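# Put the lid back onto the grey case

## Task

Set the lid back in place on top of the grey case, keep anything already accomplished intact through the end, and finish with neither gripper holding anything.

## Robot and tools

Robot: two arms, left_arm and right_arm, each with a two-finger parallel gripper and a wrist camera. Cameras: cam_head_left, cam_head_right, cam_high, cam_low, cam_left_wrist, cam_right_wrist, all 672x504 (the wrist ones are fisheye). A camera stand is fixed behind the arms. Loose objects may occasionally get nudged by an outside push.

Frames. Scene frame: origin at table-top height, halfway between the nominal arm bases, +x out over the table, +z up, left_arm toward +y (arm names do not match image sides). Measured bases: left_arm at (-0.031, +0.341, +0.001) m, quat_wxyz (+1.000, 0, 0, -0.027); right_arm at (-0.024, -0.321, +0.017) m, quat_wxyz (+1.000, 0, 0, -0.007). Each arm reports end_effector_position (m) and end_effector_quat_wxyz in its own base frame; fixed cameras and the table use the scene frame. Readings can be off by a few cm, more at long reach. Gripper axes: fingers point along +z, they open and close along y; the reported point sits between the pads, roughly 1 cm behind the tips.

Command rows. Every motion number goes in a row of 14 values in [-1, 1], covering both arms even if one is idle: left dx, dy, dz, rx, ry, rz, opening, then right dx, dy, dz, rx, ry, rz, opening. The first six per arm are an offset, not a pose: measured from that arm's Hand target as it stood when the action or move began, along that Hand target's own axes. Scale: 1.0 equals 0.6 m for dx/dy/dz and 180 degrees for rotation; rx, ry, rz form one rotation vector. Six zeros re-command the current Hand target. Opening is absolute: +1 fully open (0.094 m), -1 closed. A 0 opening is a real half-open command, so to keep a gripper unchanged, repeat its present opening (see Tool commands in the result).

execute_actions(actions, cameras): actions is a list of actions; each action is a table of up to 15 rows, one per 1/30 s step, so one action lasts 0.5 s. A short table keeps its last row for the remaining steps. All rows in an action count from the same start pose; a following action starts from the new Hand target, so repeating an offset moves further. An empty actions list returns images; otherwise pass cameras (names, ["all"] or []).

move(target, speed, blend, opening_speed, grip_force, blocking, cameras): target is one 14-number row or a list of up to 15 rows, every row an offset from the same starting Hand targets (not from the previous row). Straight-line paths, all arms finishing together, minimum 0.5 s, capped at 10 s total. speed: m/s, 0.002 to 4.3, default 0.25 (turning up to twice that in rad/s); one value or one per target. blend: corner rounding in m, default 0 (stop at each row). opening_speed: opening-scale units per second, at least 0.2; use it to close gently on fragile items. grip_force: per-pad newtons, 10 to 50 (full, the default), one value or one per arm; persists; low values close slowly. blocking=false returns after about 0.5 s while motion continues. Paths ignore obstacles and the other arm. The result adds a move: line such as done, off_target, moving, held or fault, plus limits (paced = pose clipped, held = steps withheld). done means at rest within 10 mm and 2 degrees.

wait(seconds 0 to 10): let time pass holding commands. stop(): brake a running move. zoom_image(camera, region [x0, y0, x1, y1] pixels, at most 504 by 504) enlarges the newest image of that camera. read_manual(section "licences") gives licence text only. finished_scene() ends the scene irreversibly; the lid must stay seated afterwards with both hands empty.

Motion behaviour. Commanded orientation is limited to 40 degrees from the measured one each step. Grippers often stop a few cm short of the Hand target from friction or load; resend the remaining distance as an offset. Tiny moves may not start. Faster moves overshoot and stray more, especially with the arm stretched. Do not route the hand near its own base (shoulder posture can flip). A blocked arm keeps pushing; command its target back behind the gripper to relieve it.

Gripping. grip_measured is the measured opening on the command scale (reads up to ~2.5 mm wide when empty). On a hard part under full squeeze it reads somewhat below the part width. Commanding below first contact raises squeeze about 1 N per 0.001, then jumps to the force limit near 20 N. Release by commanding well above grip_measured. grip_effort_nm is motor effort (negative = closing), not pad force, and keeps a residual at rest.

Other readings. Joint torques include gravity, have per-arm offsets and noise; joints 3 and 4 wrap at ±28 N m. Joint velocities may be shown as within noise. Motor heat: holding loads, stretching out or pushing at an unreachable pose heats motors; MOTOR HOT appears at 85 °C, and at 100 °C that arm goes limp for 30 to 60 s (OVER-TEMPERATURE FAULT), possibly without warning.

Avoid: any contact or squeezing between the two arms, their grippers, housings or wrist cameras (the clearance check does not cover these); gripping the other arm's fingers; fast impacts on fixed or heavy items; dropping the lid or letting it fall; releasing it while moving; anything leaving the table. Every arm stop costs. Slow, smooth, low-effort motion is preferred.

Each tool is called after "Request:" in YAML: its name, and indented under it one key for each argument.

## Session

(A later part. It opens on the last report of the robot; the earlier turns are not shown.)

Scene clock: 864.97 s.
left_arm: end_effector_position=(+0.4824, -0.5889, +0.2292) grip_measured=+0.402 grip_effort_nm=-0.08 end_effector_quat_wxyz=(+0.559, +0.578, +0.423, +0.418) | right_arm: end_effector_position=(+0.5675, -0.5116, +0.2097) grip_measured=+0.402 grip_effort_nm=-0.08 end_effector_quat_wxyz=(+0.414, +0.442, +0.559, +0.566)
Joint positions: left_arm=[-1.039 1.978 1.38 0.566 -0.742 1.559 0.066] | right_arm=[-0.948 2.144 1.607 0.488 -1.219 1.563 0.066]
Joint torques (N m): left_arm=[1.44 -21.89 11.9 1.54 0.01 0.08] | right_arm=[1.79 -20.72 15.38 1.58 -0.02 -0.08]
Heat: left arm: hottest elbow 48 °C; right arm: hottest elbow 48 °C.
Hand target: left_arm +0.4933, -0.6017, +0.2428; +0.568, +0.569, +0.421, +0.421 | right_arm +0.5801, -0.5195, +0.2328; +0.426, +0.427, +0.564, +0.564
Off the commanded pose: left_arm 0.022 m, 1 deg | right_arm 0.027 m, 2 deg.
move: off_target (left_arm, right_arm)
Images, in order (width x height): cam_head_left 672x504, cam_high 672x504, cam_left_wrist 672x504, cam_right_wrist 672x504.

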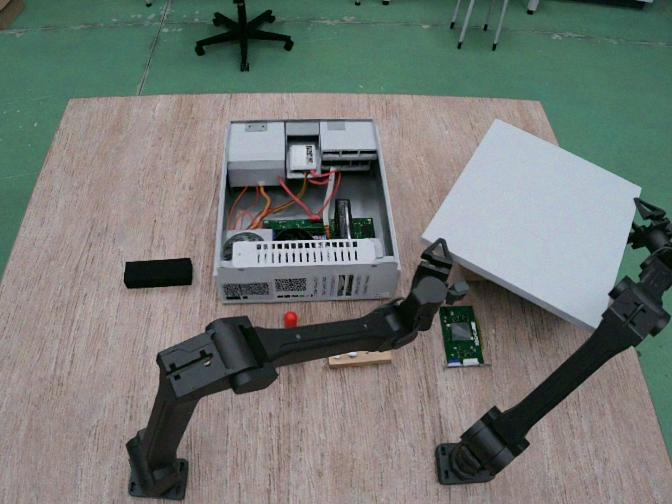

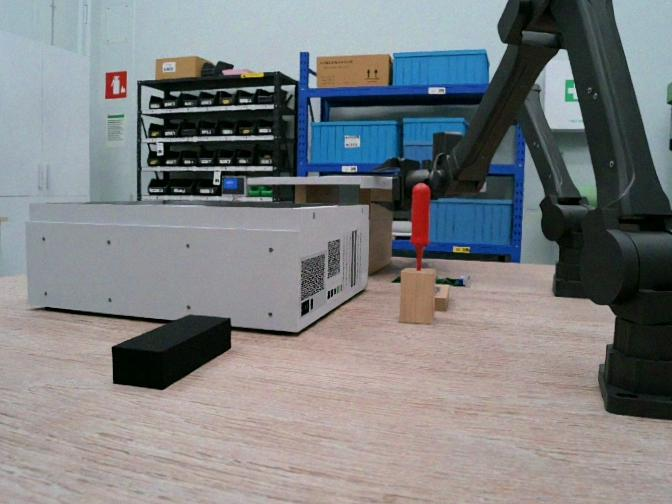

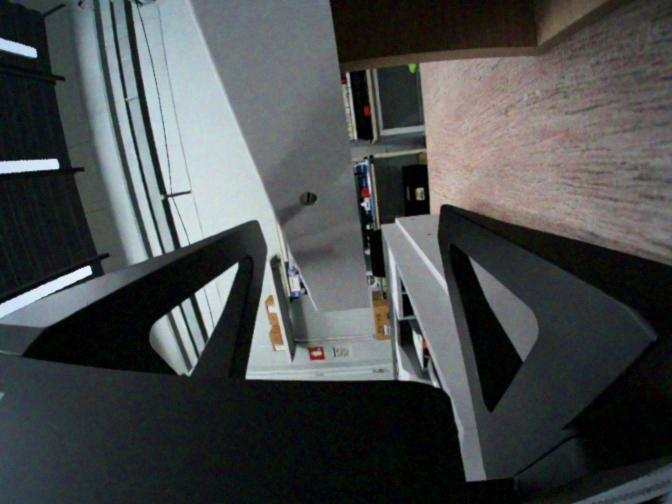

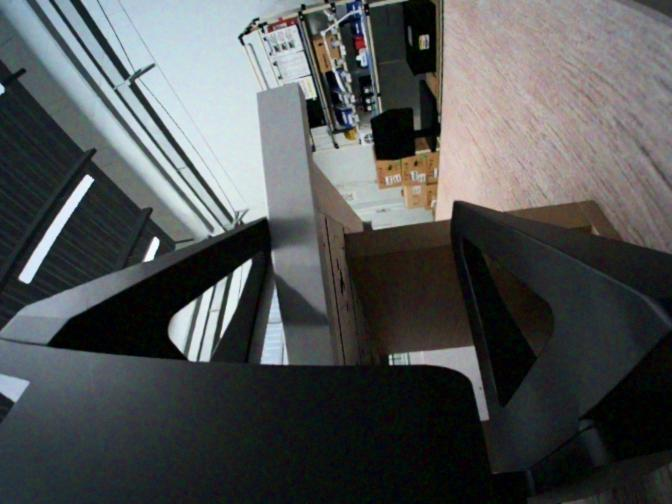

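Request:
move:
  target: [0,0.0267,0,0,0,0,0.4, 0,0.04,0.01,0,0,0,0.4]
  speed: 0.1
  cameras: ["cam_left_wrist","cam_right_wrist"]

Scene clock: 874.63 s.
left_arm: end_effector_position=(+0.4833, -0.5905, +0.2275) grip_measured=+0.402 grip_effort_nm=-0.08 end_effector_quat_wxyz=(+0.551, +0.586, +0.422, +0.419) | right_arm: end_effector_position=(+0.5718, -0.5144, +0.2136) grip_measured=+0.402 grip_effort_nm=-0.08 end_effector_quat_wxyz=(+0.406, +0.452, +0.555, +0.568)
Joint positions: left_arm=[-1.039 1.978 1.39 0.532 -0.742 1.559 0.066] | right_arm=[-0.945 2.144 1.629 0.441 -1.211 1.564 0.066]
Joint torques (N m): left_arm=[1.03 -24.06 11.97 1.57 -0.02 0.07] | right_arm=[2.08 -23.12 15.56 1.58 -0.03 -0.1]
Heat: left arm: hottest elbow 48 °C; right arm: hottest elbow 50 °C.
Hand target: left_arm +0.4933, -0.6017, +0.2587; +0.568, +0.569, +0.421, +0.421 | right_arm +0.5859, -0.5179, +0.2568; +0.426, +0.427, +0.564, +0.564
Off the commanded pose: left_arm 0.035 m, 3 deg | right_arm 0.046 m, 4 deg.
move: off_target (left_arm, right_arm)
Images, in order (width x height): cam_left_wrist 672x504, cam_right_wrist 672x504.

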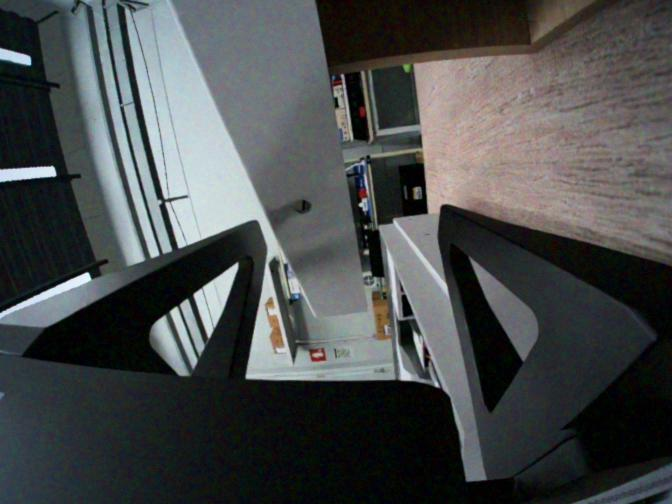

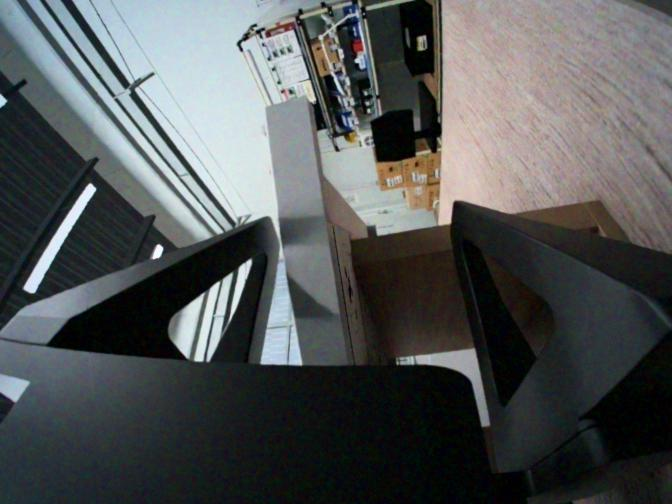

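Request:
move:
  target: [0,0.025,0,0,0,0,0.4, 0,0.025,0,0,0,0,0.4]
  speed: 0.1
  cameras: ["cam_left_wrist","cam_right_wrist"]

Scene clock: 889.27 s.
left_arm: end_effector_position=(+0.4843, -0.5921, +0.2266) grip_measured=+0.402 grip_effort_nm=-0.07 end_effector_quat_wxyz=(+0.543, +0.593, +0.421, +0.420) | right_arm: end_effector_position=(+0.5723, -0.5152, +0.2274) grip_measured=+0.402 grip_effort_nm=-0.08 end_effector_quat_wxyz=(+0.406, +0.453, +0.555, +0.568)
Joint positions: left_arm=[-1.039 1.978 1.4 0.501 -0.742 1.559 0.066] | right_arm=[-0.945 2.128 1.643 0.41 -1.211 1.564 0.066]
Joint torques (N m): left_arm=[1.08 -26.17 12.07 1.52 -0.05 0.06] | right_arm=[2.2 -23.24 15.71 1.61 -0.02 -0.08]
Heat: left arm: hottest elbow 51 °C; right arm: hottest elbow 53 °C.
Hand target: left_arm +0.4934, -0.6018, +0.2739; +0.568, +0.569, +0.421, +0.421 | right_arm +0.5859, -0.5179, +0.2717; +0.426, +0.427, +0.564, +0.564
Off the commanded pose: left_arm 0.049 m, 4 deg | right_arm 0.047 m, 4 deg.
move: off_target (left_arm, right_arm)
Images, in order (width x height): cam_left_wrist 672x504, cam_right_wrist 672x504.

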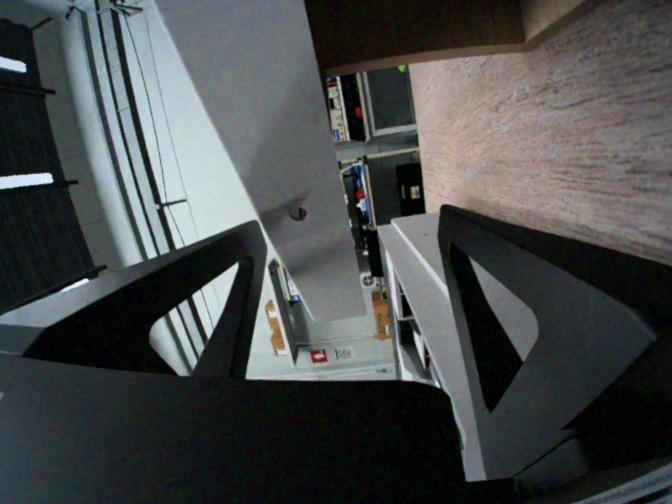

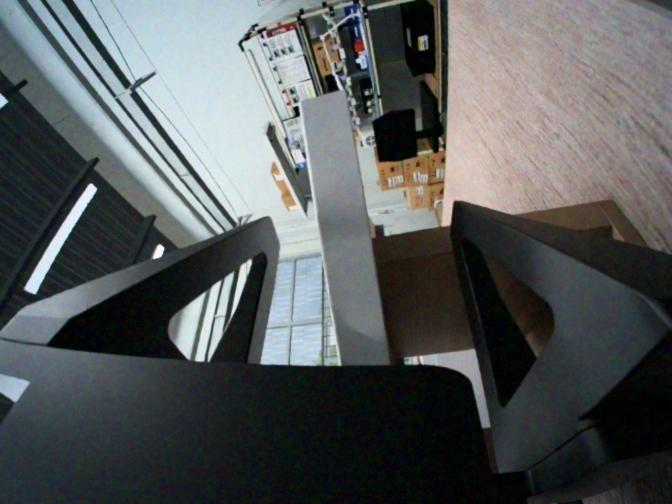

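Request:
move:
  target: [0,0.03,0,0,0,0,0.4, 0,0.015,0,0,0,0,0.4]
  speed: 0.1
  cameras: ["cam_left_wrist","cam_right_wrist"]

Scene clock: 900.47 s.
left_arm: end_effector_position=(+0.4848, -0.5931, +0.2434) grip_measured=+0.402 grip_effort_nm=-0.08 end_effector_quat_wxyz=(+0.543, +0.593, +0.421, +0.420) | right_arm: end_effector_position=(+0.5726, -0.5156, +0.2341) grip_measured=+0.402 grip_effort_nm=-0.08 end_effector_quat_wxyz=(+0.404, +0.454, +0.555, +0.568)
Joint positions: left_arm=[-1.039 1.957 1.418 0.461 -0.742 1.559 0.066] | right_arm=[-0.945 2.121 1.651 0.392 -1.211 1.564 0.066]
Joint torques (N m): left_arm=[1.26 -25.88 12.23 1.69 -0.04 0.06] | right_arm=[2.08 -23.53 15.83 1.4 -0.03 -0.08]
Heat: left arm: hottest elbow 53 °C; right arm: hottest elbow 53 °C.
Hand target: left_arm +0.4933, -0.6017, +0.2919; +0.568, +0.568, +0.421, +0.421 | right_arm +0.5859, -0.5179, +0.2809; +0.426, +0.427, +0.564, +0.564
Off the commanded pose: left_arm 0.050 m, 4 deg | right_arm 0.049 m, 4 deg.
move: off_target (left_arm, right_arm)
Images, in order (width x height): cam_left_wrist 672x504, cam_right_wrist 672x504.

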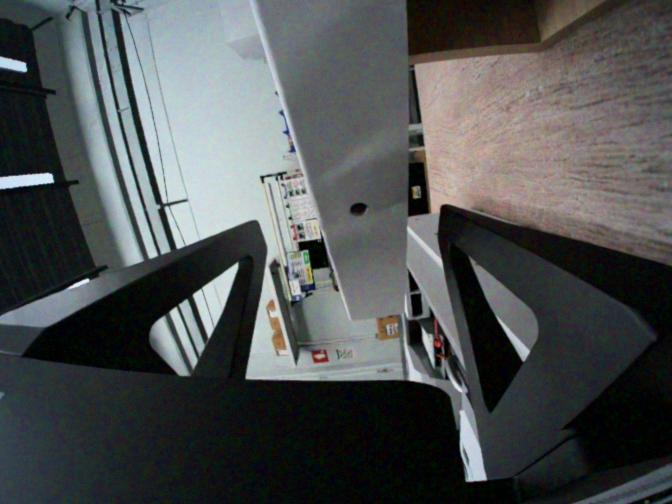

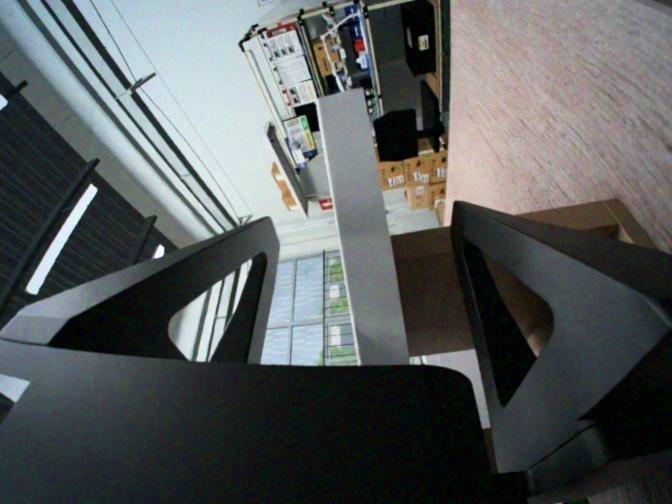

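Request:
move:
  target: [0,0.0,0.028,0,0,0,0.4, 0,0.005,0.018,0,0,0,0.4]
  speed: 0.1
  cameras: ["cam_left_wrist","cam_right_wrist"]

Scene clock: 921.30 s.
left_arm: end_effector_position=(+0.4951, -0.5953, +0.2565) grip_measured=+0.402 grip_effort_nm=-0.08 end_effector_quat_wxyz=(+0.548, +0.591, +0.420, +0.418) | right_arm: end_effector_position=(+0.5841, -0.5109, +0.2436) grip_measured=+0.402 grip_effort_nm=-0.08 end_effector_quat_wxyz=(+0.407, +0.450, +0.557, +0.567)
Joint positions: left_arm=[-1.026 1.957 1.451 0.439 -0.723 1.56 0.066] | right_arm=[-0.928 2.119 1.672 0.378 -1.196 1.564 0.066]
Joint torques (N m): left_arm=[1.44 -23.71 13.27 1.74 -0.08 0.06] | right_arm=[1.96 -22.48 15.98 1.52 -0.01 -0.1]
Heat: left arm: hottest elbow 54 °C; right arm: hottest elbow 58 °C.
Hand target: left_arm +0.5094, -0.6067, +0.2920; +0.568, +0.568, +0.421, +0.421 | right_arm +0.5965, -0.5149, +0.2837; +0.426, +0.427, +0.564, +0.564
Off the commanded pose: left_arm 0.040 m, 3 deg | right_arm 0.042 m, 4 deg.
move: off_target (left_arm, right_arm)
Images, in order (width x height): cam_left_wrist 672x504, cam_right_wrist 672x504.

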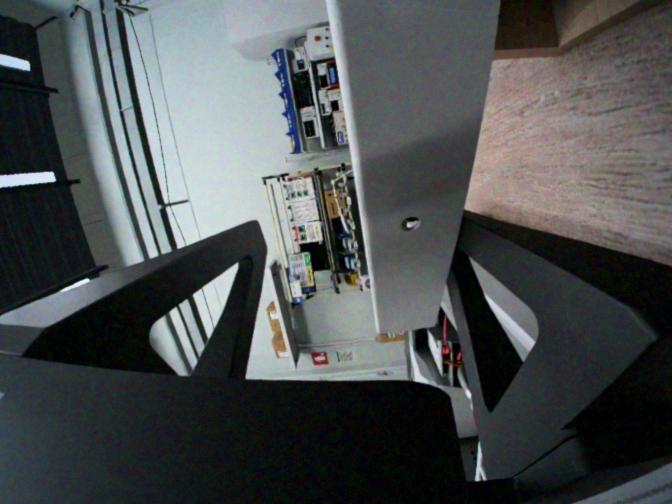

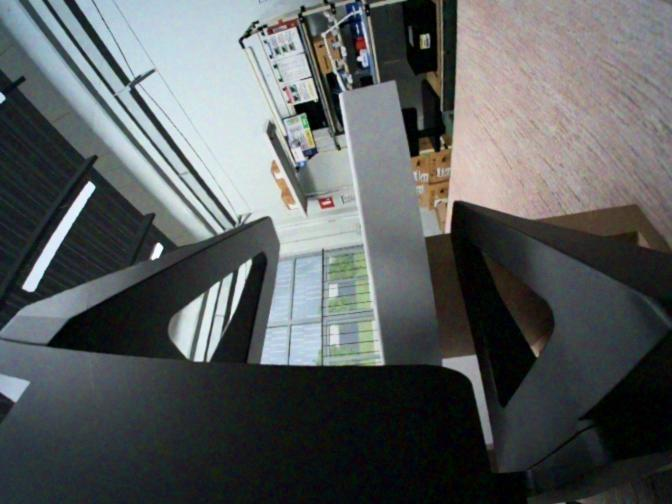

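Request:
move:
  target: [0.0022,-0.0892,-0.0197,0,0,0,0.4, 0.0038,-0.082,-0.0137,0,0,0,0.4]
  speed: 0.08
  cameras: ["cam_left_wrist","cam_right_wrist"]

Scene clock: 937.20 s.
left_arm: end_effector_position=(+0.4982, -0.5984, +0.2512) grip_measured=+0.402 grip_effort_nm=-0.08 end_effector_quat_wxyz=(+0.572, +0.564, +0.424, +0.418) | right_arm: end_effector_position=(+0.5864, -0.5134, +0.2279) grip_measured=+0.402 grip_effort_nm=-0.08 end_effector_quat_wxyz=(+0.417, +0.437, +0.561, +0.565)
Joint positions: left_arm=[-1.026 1.994 1.451 0.547 -0.731 1.56 0.066] | right_arm=[-0.928 2.153 1.672 0.446 -1.201 1.564 0.066]
Joint torques (N m): left_arm=[0.73 -22.48 8.05 2.4 -0.14 0.05] | right_arm=[1.26 -21.6 11.18 2.84 -0.19 -0.13]
Heat: left arm: hottest elbow 56 °C; right arm: hottest elbow 59 °C.
Hand target: left_arm +0.4984, -0.6019, +0.2383; +0.568, +0.568, +0.421, +0.421 | right_arm +0.5878, -0.5149, +0.2347; +0.426, +0.427, +0.564, +0.564
Off the commanded pose: left_arm 0.013 m, 1 deg | right_arm 0.007 m, 2 deg.
move: off_target (left_arm)
Images, in order (width x height): cam_left_wrist 672x504, cam_right_wrist 672x504.

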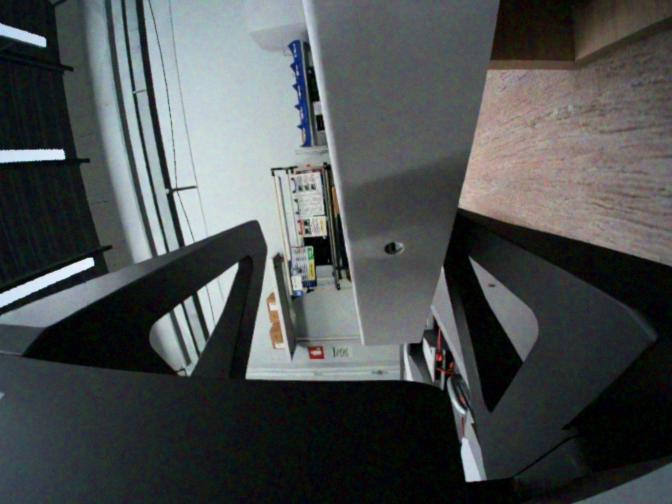

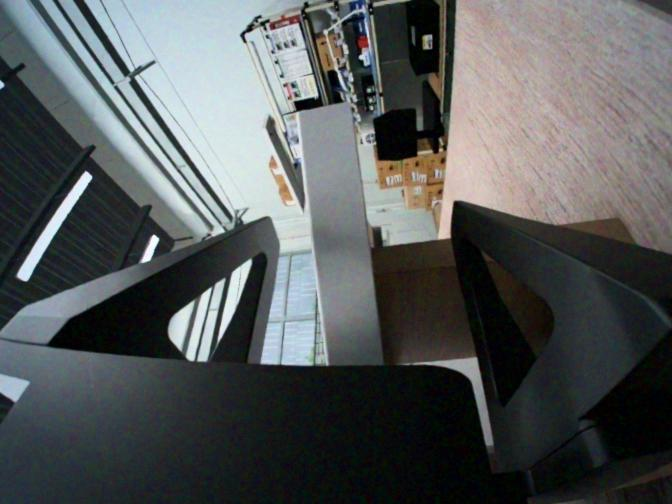

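Request:
move:
  target: [0,-0.0155,0,0,0,0,0.4, 0,0.078,0.005,0,0,0,0.4]
  speed: 0.08
  cameras: ["cam_left_wrist","cam_right_wrist"]

Scene clock: 952.07 s.
left_arm: end_effector_position=(+0.4989, -0.5996, +0.2463) grip_measured=+0.402 grip_effort_nm=-0.08 end_effector_quat_wxyz=(+0.574, +0.562, +0.425, +0.418) | right_arm: end_effector_position=(+0.5839, -0.5100, +0.2460) grip_measured=+0.402 grip_effort_nm=-0.08 end_effector_quat_wxyz=(+0.409, +0.445, +0.559, +0.568)
Joint positions: left_arm=[-1.026 2.006 1.451 0.566 -0.731 1.56 0.066] | right_arm=[-0.928 2.117 1.672 0.387 -1.201 1.564 0.066]
Joint torques (N m): left_arm=[0.67 -22.71 7.47 2.39 -0.12 0.06] | right_arm=[1.55 -23.41 14.69 1.51 -0.05 -0.1]
Heat: left arm: hottest elbow 53 °C; right arm: hottest elbow 57 °C.
Hand target: left_arm +0.4984, -0.6019, +0.2290; +0.568, +0.568, +0.421, +0.421 | right_arm +0.5908, -0.5141, +0.2813; +0.426, +0.427, +0.564, +0.564
Off the commanded pose: left_arm 0.017 m, 1 deg | right_arm 0.036 m, 3 deg.
move: off_target (left_arm, right_arm)
Images, in order (width x height): cam_left_wrist 672x504, cam_right_wrist 672x504.

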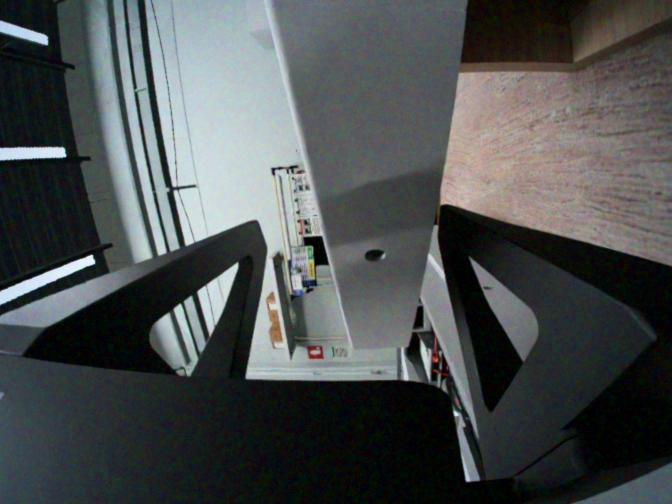

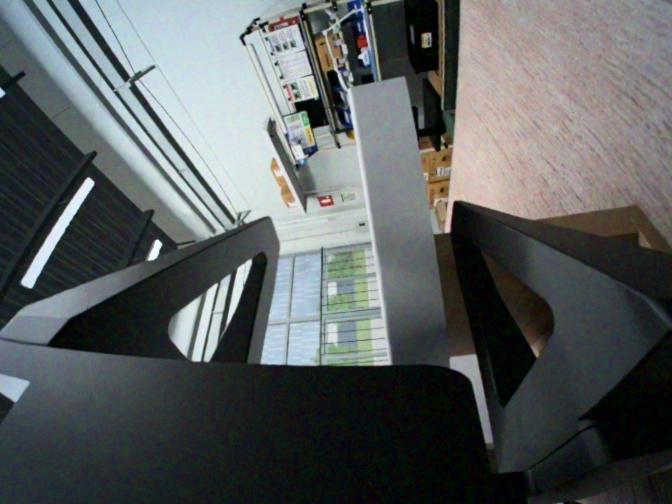

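Request:
move:
  target: [0,-0.0115,0,0,0,0,0.4, 0,-0.0665,0,0,0,0,0.4]
  speed: 0.08
  cameras: ["cam_left_wrist","cam_right_wrist"]

Scene clock: 958.23 s.
left_arm: end_effector_position=(+0.4995, -0.6005, +0.2421) grip_measured=+0.402 grip_effort_nm=-0.07 end_effector_quat_wxyz=(+0.576, +0.560, +0.425, +0.417) | right_arm: end_effector_position=(+0.5860, -0.5128, +0.2302) grip_measured=+0.402 grip_effort_nm=-0.08 end_effector_quat_wxyz=(+0.414, +0.440, +0.560, +0.566)
Joint positions: left_arm=[-1.026 2.015 1.451 0.581 -0.731 1.56 0.066] | right_arm=[-0.928 2.147 1.672 0.432 -1.201 1.564 0.066]
Joint torques (N m): left_arm=[0.73 -22.65 7.13 2.4 -0.13 0.05] | right_arm=[1.61 -21.07 11.97 2.88 -0.04 -0.13]
Heat: left arm: hottest elbow 52 °C; right arm: hottest elbow 57 °C.
Hand target: left_arm +0.4984, -0.6019, +0.2223; +0.568, +0.568, +0.421, +0.421 | right_arm +0.5907, -0.5141, +0.2415; +0.426, +0.427, +0.564, +0.564
Off the commanded pose: left_arm 0.020 m, 2 deg | right_arm 0.012 m, 2 deg.
move: off_target (left_arm, right_arm)
Images, in order (width x height): cam_left_wrist 672x504, cam_right_wrist 672x504.

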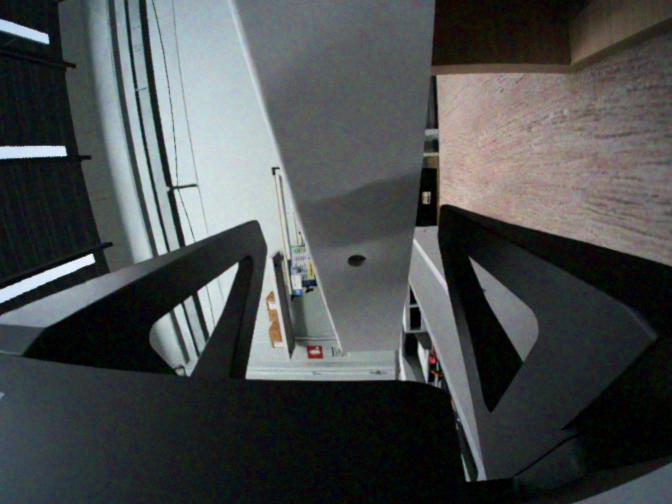

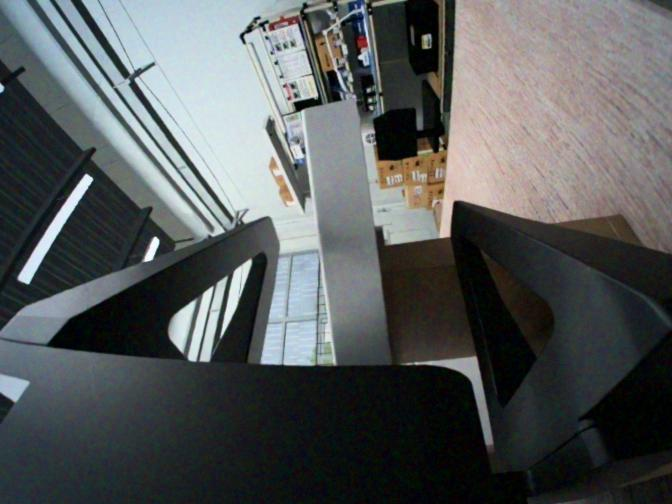

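Request:
move:
  target: [0,0,0,0,0,0,0.4, 0,0.054,0,0,0,0,0.4]
  speed: 0.08
  cameras: ["cam_right_wrist"]

Scene clock: 966.60 s.
left_arm: end_effector_position=(+0.4995, -0.6005, +0.2421) grip_measured=+0.402 grip_effort_nm=-0.08 end_effector_quat_wxyz=(+0.576, +0.560, +0.425, +0.417) | right_arm: end_effector_position=(+0.5848, -0.5112, +0.2390) grip_measured=+0.402 grip_effort_nm=-0.08 end_effector_quat_wxyz=(+0.410, +0.445, +0.559, +0.567)
Joint positions: left_arm=[-1.026 2.015 1.451 0.581 -0.731 1.56 0.066] | right_arm=[-0.928 2.13 1.672 0.401 -1.201 1.564 0.066]
Joint torques (N m): left_arm=[0.67 -22.59 7.13 2.36 -0.13 0.04] | right_arm=[1.55 -23.47 14.08 1.52 -0.05 -0.11]
Heat: left arm: hottest elbow 51 °C; right arm: hottest elbow 57 °C.
Hand target: left_arm +0.4984, -0.6019, +0.2223; +0.568, +0.568, +0.421, +0.421 | right_arm +0.5908, -0.5141, +0.2740; +0.426, +0.427, +0.564, +0.564
Off the commanded pose: left_arm 0.020 m, 1 deg | right_arm 0.036 m, 3 deg.
move: off_target (left_arm, right_arm)
Images, in order (width x height): cam_right_wrist 672x504.

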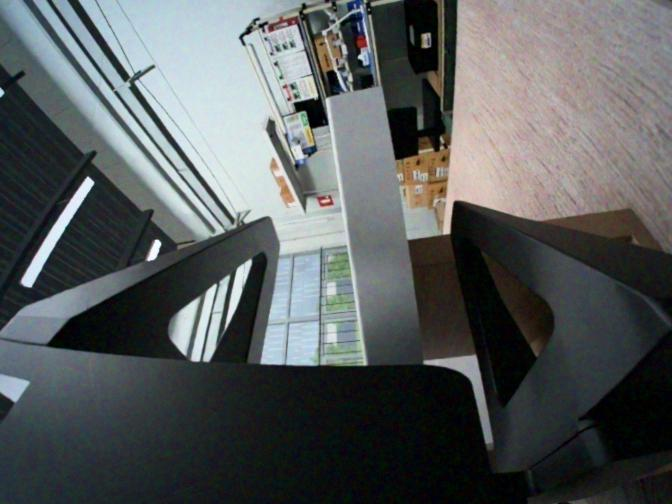

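Request:
move:
  target: [0,0,0,0,0,0,-0.4, 0,0,0,0,0,0,-0.4]
  opening_speed: 0.5
  grip_force: 20
  cameras: ["cam_left_wrist","cam_right_wrist"]

Scene clock: 977.07 s.
left_arm: end_effector_position=(+0.4996, -0.6006, +0.2383) grip_measured=-0.398 grip_effort_nm=-0.08 end_effector_quat_wxyz=(+0.574, +0.562, +0.425, +0.418) | right_arm: end_effector_position=(+0.5848, -0.5112, +0.2380) grip_measured=-0.397 grip_effort_nm=-0.11 end_effector_quat_wxyz=(+0.408, +0.447, +0.558, +0.568)
Joint positions: left_arm=[-1.026 2.02 1.45 0.581 -0.731 1.56 0.028] | right_arm=[-0.928 2.13 1.672 0.394 -1.201 1.564 0.028]
Joint torques (N m): left_arm=[0.73 -22.83 7.23 2.36 -0.11 0.06] | right_arm=[1.73 -23.3 14.08 1.69 -0.09 -0.11]
Heat: left arm: hottest elbow 50 °C; right arm: hottest elbow 57 °C.
Hand target: left_arm +0.4984, -0.6019, +0.2221; +0.568, +0.568, +0.421, +0.421 | right_arm +0.5908, -0.5141, +0.2740; +0.426, +0.427, +0.564, +0.564
Off the commanded pose: left_arm 0.016 m, 1 deg | right_arm 0.037 m, 3 deg.
grip_force (N): 20, 20
move: off_target (left_arm, right_arm)
Images, in order (width x height): cam_left_wrist 672x504, cam_right_wrist 672x504.

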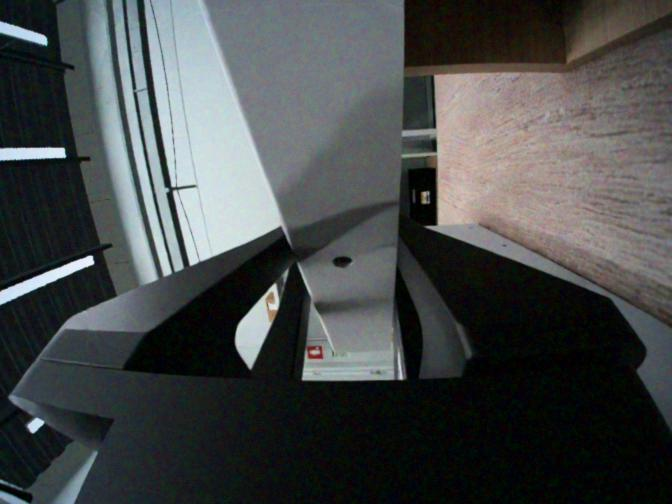

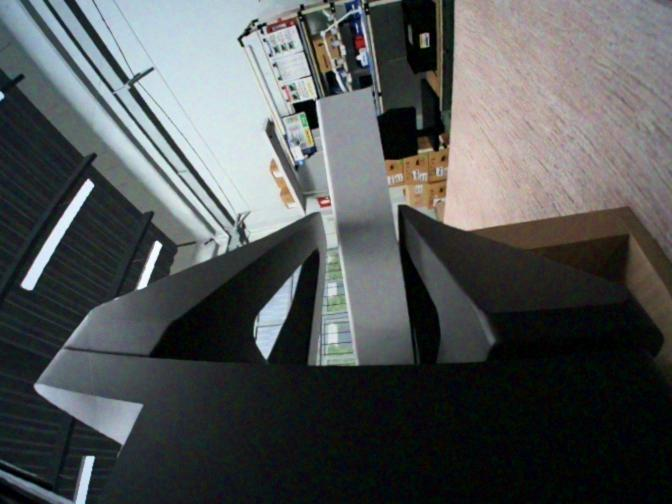

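Request:
move:
  target: [0,0,0,0,0,0,-0.5, 0,0,0,0,0,0,-0.5]
  opening_speed: 0.2
  grip_force: 20
  cameras: ["cam_left_wrist","cam_right_wrist"]

Scene clock: 982.43 s.
left_arm: end_effector_position=(+0.4997, -0.6007, +0.2376) grip_measured=-0.450 grip_effort_nm=-0.44 end_effector_quat_wxyz=(+0.574, +0.561, +0.425, +0.418) | right_arm: end_effector_position=(+0.5848, -0.5113, +0.2377) grip_measured=-0.496 grip_effort_nm=-0.11 end_effector_quat_wxyz=(+0.407, +0.447, +0.558, +0.568)
Joint positions: left_arm=[-1.026 2.021 1.45 0.583 -0.731 1.56 0.026] | right_arm=[-0.928 2.13 1.672 0.394 -1.201 1.564 0.024]
Joint torques (N m): left_arm=[0.79 -23.06 7.2 2.3 -0.12 0.04] | right_arm=[1.67 -23.36 14.09 1.83 -0.08 -0.11]
Heat: left arm: hottest elbow 50 °C; right arm: hottest elbow 57 °C.
Hand target: left_arm +0.4984, -0.6019, +0.2223; +0.568, +0.568, +0.421, +0.421 | right_arm +0.5908, -0.5141, +0.2737; +0.426, +0.427, +0.564, +0.564
Off the commanded pose: left_arm 0.016 m, 1 deg | right_arm 0.037 m, 3 deg.
grip_force (N): 20, 20
move: off_target (left_arm, right_arm)
Images, in order (width x height): cam_left_wrist 672x504, cam_right_wrist 672x504.

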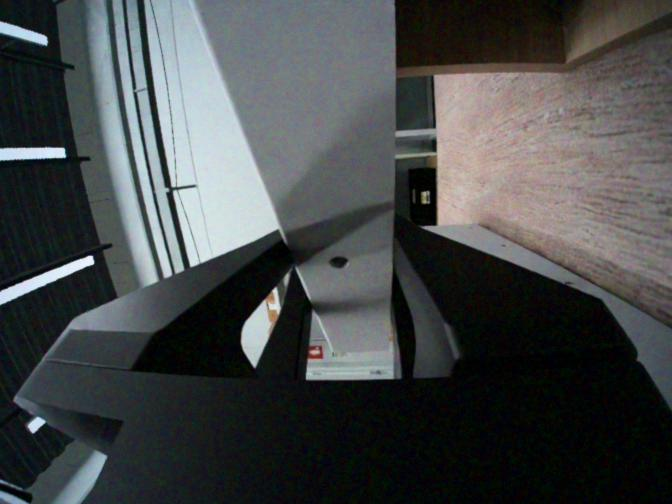

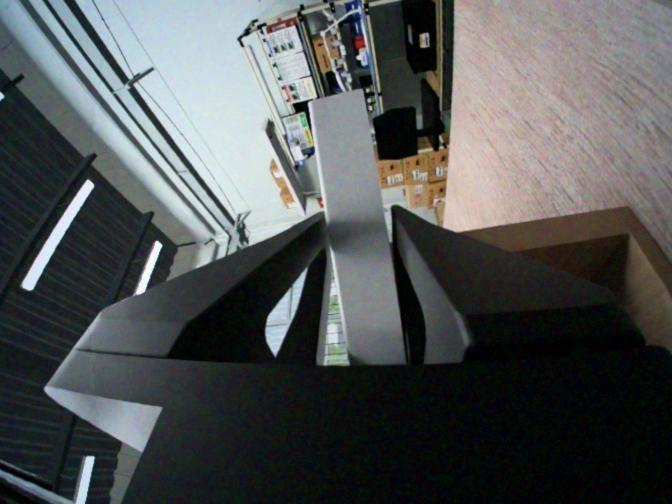

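Request:
move:
  target: [0,0,0,0,0,0,-0.6, 0,0,0,0,0,0,-0.6]
  opening_speed: 0.2
  grip_force: 30
  cameras: ["cam_left_wrist","cam_right_wrist","cam_high"]

Scene clock: 990.67 s.
left_arm: end_effector_position=(+0.4995, -0.6009, +0.2386) grip_measured=-0.463 grip_effort_nm=-0.62 end_effector_quat_wxyz=(+0.576, +0.560, +0.425, +0.418) | right_arm: end_effector_position=(+0.5849, -0.5116, +0.2377) grip_measured=-0.598 grip_effort_nm=-0.61 end_effector_quat_wxyz=(+0.417, +0.439, +0.565, +0.561)
Joint positions: left_arm=[-1.026 2.021 1.45 0.588 -0.731 1.56 0.025] | right_arm=[-0.928 2.13 1.672 0.394 -1.199 1.532 0.019]
Joint torques (N m): left_arm=[0.79 -23.12 7.25 2.11 -0.12 0.05] | right_arm=[1.61 -23.41 14.12 1.7 -0.16 0.22]
Heat: left arm: hottest elbow 49 °C; right arm: hottest elbow 57 °C.
Hand target: left_arm +0.4983, -0.6020, +0.2223; +0.568, +0.568, +0.421, +0.421 | right_arm +0.5908, -0.5141, +0.2737; +0.426, +0.427, +0.564, +0.564
Off the commanded pose: left_arm 0.016 m, 1 deg | right_arm 0.037 m, 2 deg.
grip_force (N): 30, 30
move: off_target (left_arm, right_arm)
Images, in order (width x height): cam_high 672x504, cam_left_wrist 672x504, cam_right_wrist 672x504.

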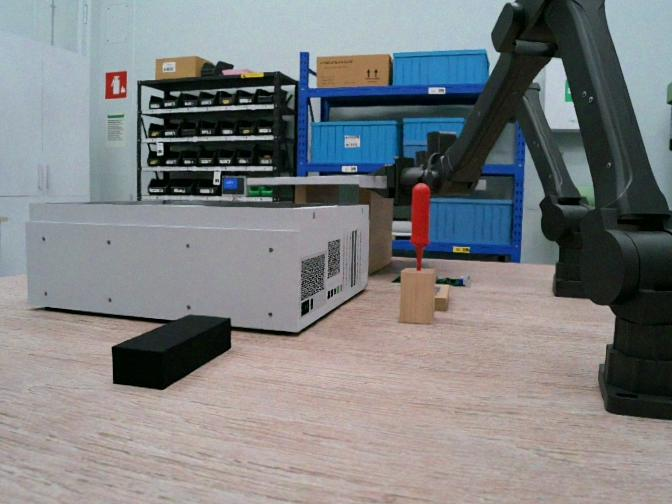

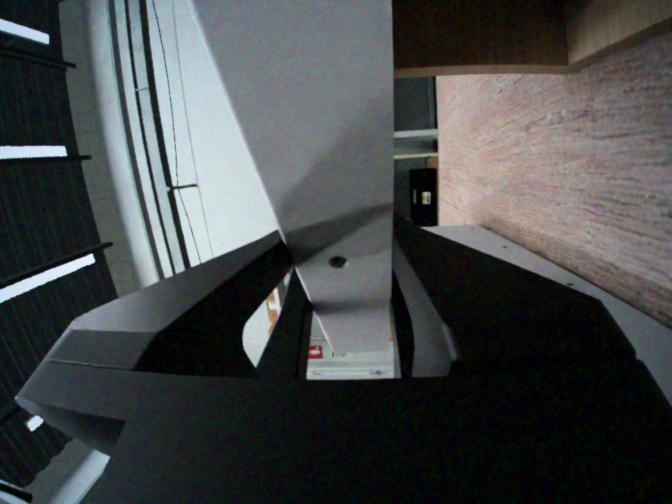

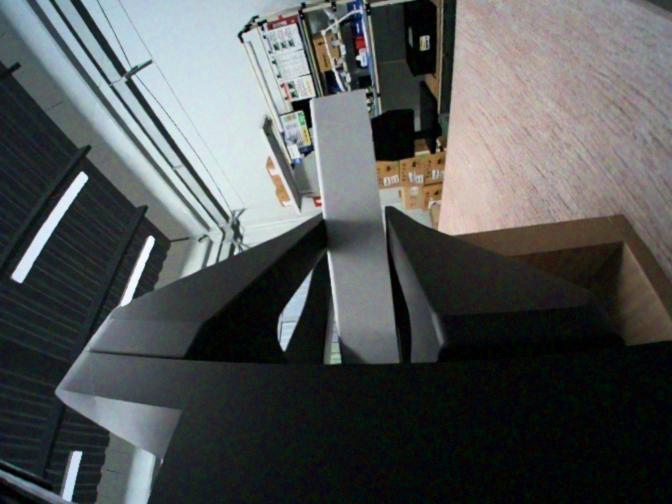

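Request:
move:
  target: [0,0,0,0,0,0,-0.65, 0,0,0,0,0,0,-0.75]
  opening_speed: 0.3
  grip_force: 40
  cameras: ["cam_right_wrist"]

Scene clock: 998.83 s.
left_arm: end_effector_position=(+0.4995, -0.6009, +0.2390) grip_measured=-0.471 grip_effort_nm=-0.81 end_effector_quat_wxyz=(+0.577, +0.559, +0.425, +0.417) | right_arm: end_effector_position=(+0.5849, -0.5116, +0.2377) grip_measured=-0.610 grip_effort_nm=-0.80 end_effector_quat_wxyz=(+0.419, +0.436, +0.567, +0.559)
Joint positions: left_arm=[-1.026 2.021 1.45 0.59 -0.731 1.56 0.025] | right_arm=[-0.928 2.13 1.672 0.394 -1.198 1.524 0.018]
Joint torques (N m): left_arm=[0.85 -23.18 7.25 2.03 -0.11 0.06] | right_arm=[1.55 -23.24 14.17 1.62 -0.17 0.25]
Heat: left arm: hottest elbow 48 °C; right arm: hottest elbow 57 °C.
Hand target: left_arm +0.4983, -0.6019, +0.2223; +0.568, +0.568, +0.421, +0.421 | right_arm +0.5908, -0.5141, +0.2737; +0.426, +0.427, +0.564, +0.564
Off the commanded pose: left_arm 0.017 m, 2 deg | right_arm 0.037 m, 1 deg.
grip_force (N): 40, 40
move: off_target (left_arm, right_arm)
Images, in order (width x height): cam_right_wrist 672x504.

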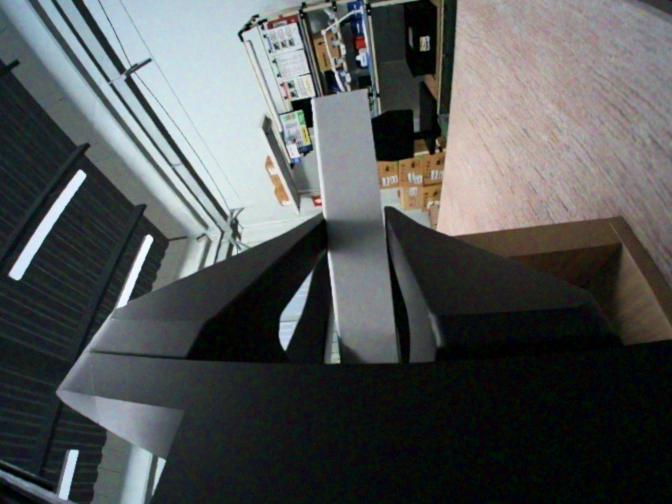

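Request:
move:
  target:
    - [0,0.09,0,0,0,0,-0.65, 0,0,0,0,0,0,-0.75]
    - [0,0.13,0,0,0,0,-0.65, 0,0.0438,0,0,0,0,-0.75]
  speed: 0.08
  cameras: ["cam_high","cam_left_wrist","cam_right_wrist","cam_head_left"]

Scene clock: 1009.03 s.
left_arm: end_effector_position=(+0.4968, -0.5971, +0.2549) grip_measured=-0.471 grip_effort_nm=-0.81 end_effector_quat_wxyz=(+0.558, +0.577, +0.434, +0.409) | right_arm: end_effector_position=(+0.5848, -0.5077, +0.2388) grip_measured=-0.623 grip_effort_nm=-0.80 end_effector_quat_wxyz=(+0.405, +0.445, +0.565, +0.565)
Joint positions: left_arm=[-1.026 1.969 1.459 0.452 -0.731 1.52 0.025] | right_arm=[-0.926 2.121 1.672 0.352 -1.207 1.526 0.018]
Joint torques (N m): left_arm=[0.73 -27.46 11.25 0.92 -0.18 0.5] | right_arm=[1.49 -25.41 15.64 1.52 0.15 0.25]
Heat: left arm: hottest elbow 48 °C; right arm: hottest elbow 57 °C.
Hand target: left_arm +0.4984, -0.6019, +0.3001; +0.568, +0.568, +0.421, +0.421 | right_arm +0.5908, -0.5141, +0.3002; +0.426, +0.427, +0.564, +0.564
Off the commanded pose: left_arm 0.046 m, 3 deg | right_arm 0.062 m, 3 deg.
grip_force (N): 40, 40
move: off_target (left_arm, right_arm)
Images, in order (width x height): cam_head_left 672x504, cam_high 672x504, cam_left_wrist 672x504, cam_right_wrist 672x504.

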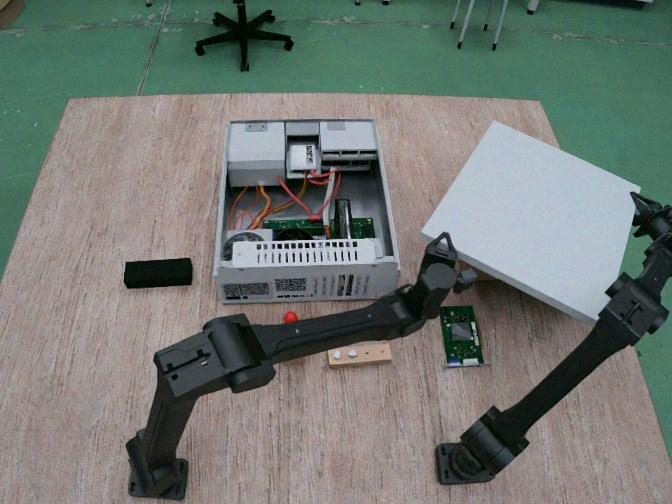

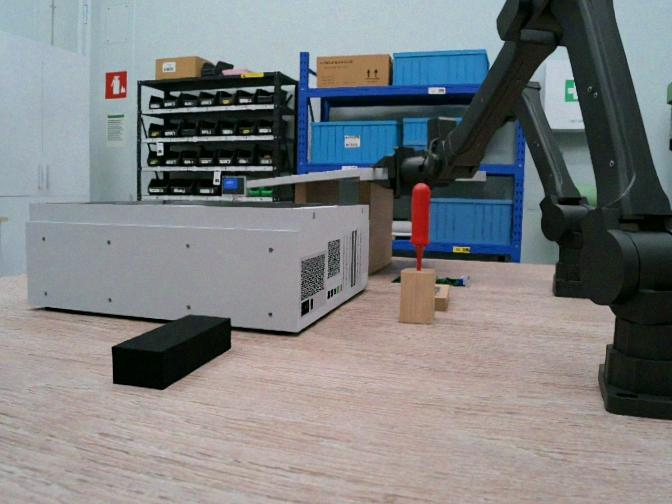

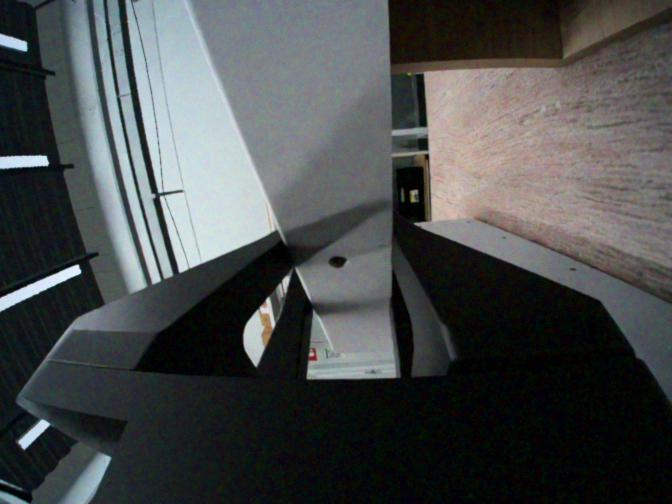

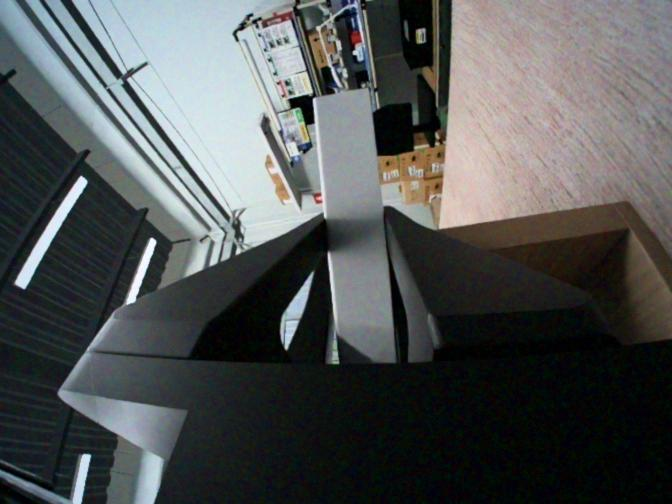

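Request:
move:
  target: [0,0.035,0,0,0,0,-0.65, 0,0.07,0,0,0,0,-0.75]
  speed: 0.08
  cameras: ["cam_high","cam_left_wrist","cam_right_wrist","cam_low"]

Scene clock: 1015.93 s.
left_arm: end_effector_position=(+0.4956, -0.5947, +0.2650) grip_measured=-0.474 grip_effort_nm=-0.80 end_effector_quat_wxyz=(+0.555, +0.579, +0.441, +0.403) | right_arm: end_effector_position=(+0.5822, -0.5042, +0.2457) grip_measured=-0.623 grip_effort_nm=-0.80 end_effector_quat_wxyz=(+0.392, +0.455, +0.566, +0.564)
Joint positions: left_arm=[-1.026 1.946 1.466 0.398 -0.733 1.493 0.025] | right_arm=[-0.926 2.096 1.672 0.266 -1.207 1.493 0.018]
Joint torques (N m): left_arm=[0.73 -27.46 12.29 1.24 -0.15 0.73] | right_arm=[1.32 -27.46 18.59 1.68 0.06 0.56]
Heat: left arm: hottest elbow 48 °C; right arm: hottest elbow 58 °C.
Hand target: left_arm +0.4984, -0.6021, +0.3212; +0.568, +0.568, +0.421, +0.421 | right_arm +0.5908, -0.5141, +0.3422; +0.426, +0.427, +0.564, +0.564
Off the commanded pose: left_arm 0.057 m, 4 deg | right_arm 0.097 m, 5 deg.
grip_force (N): 40, 40
move: off_target (left_arm, right_arm)
Images, in order (width x height): cam_high 672x504, cam_low 672x504, cam_left_wrist 672x504, cam_right_wrist 672x504.

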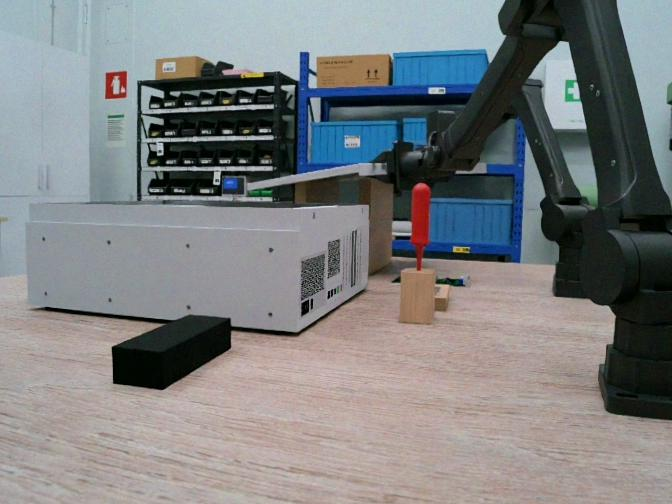

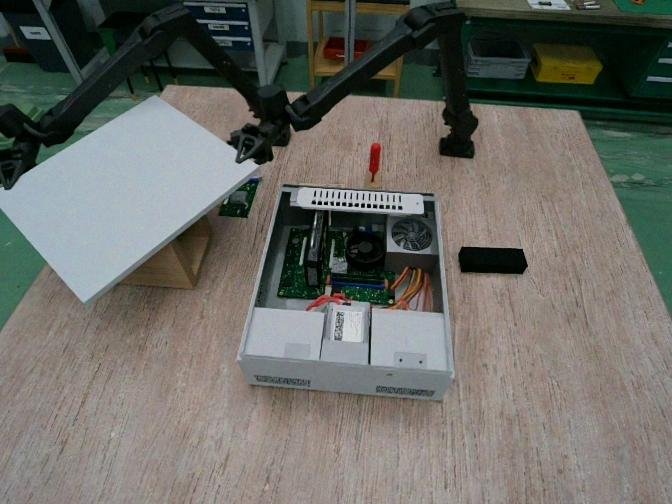

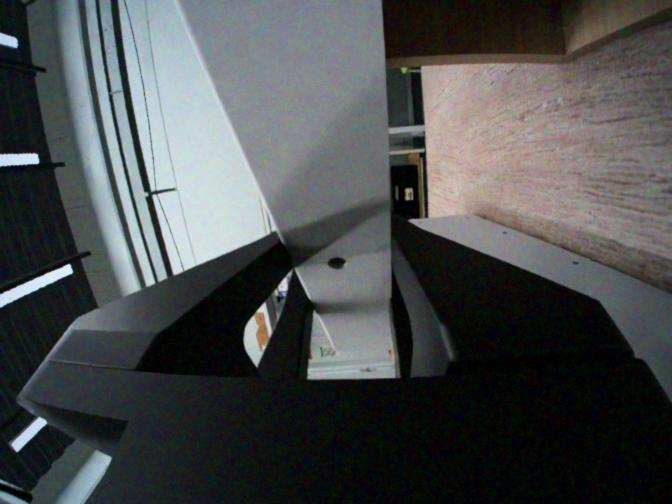

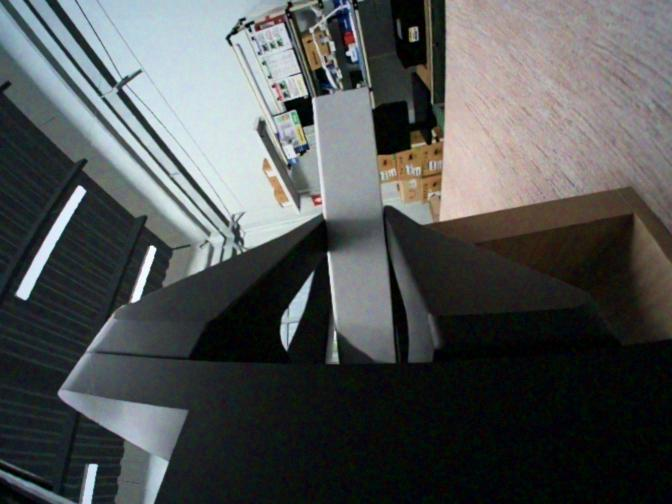

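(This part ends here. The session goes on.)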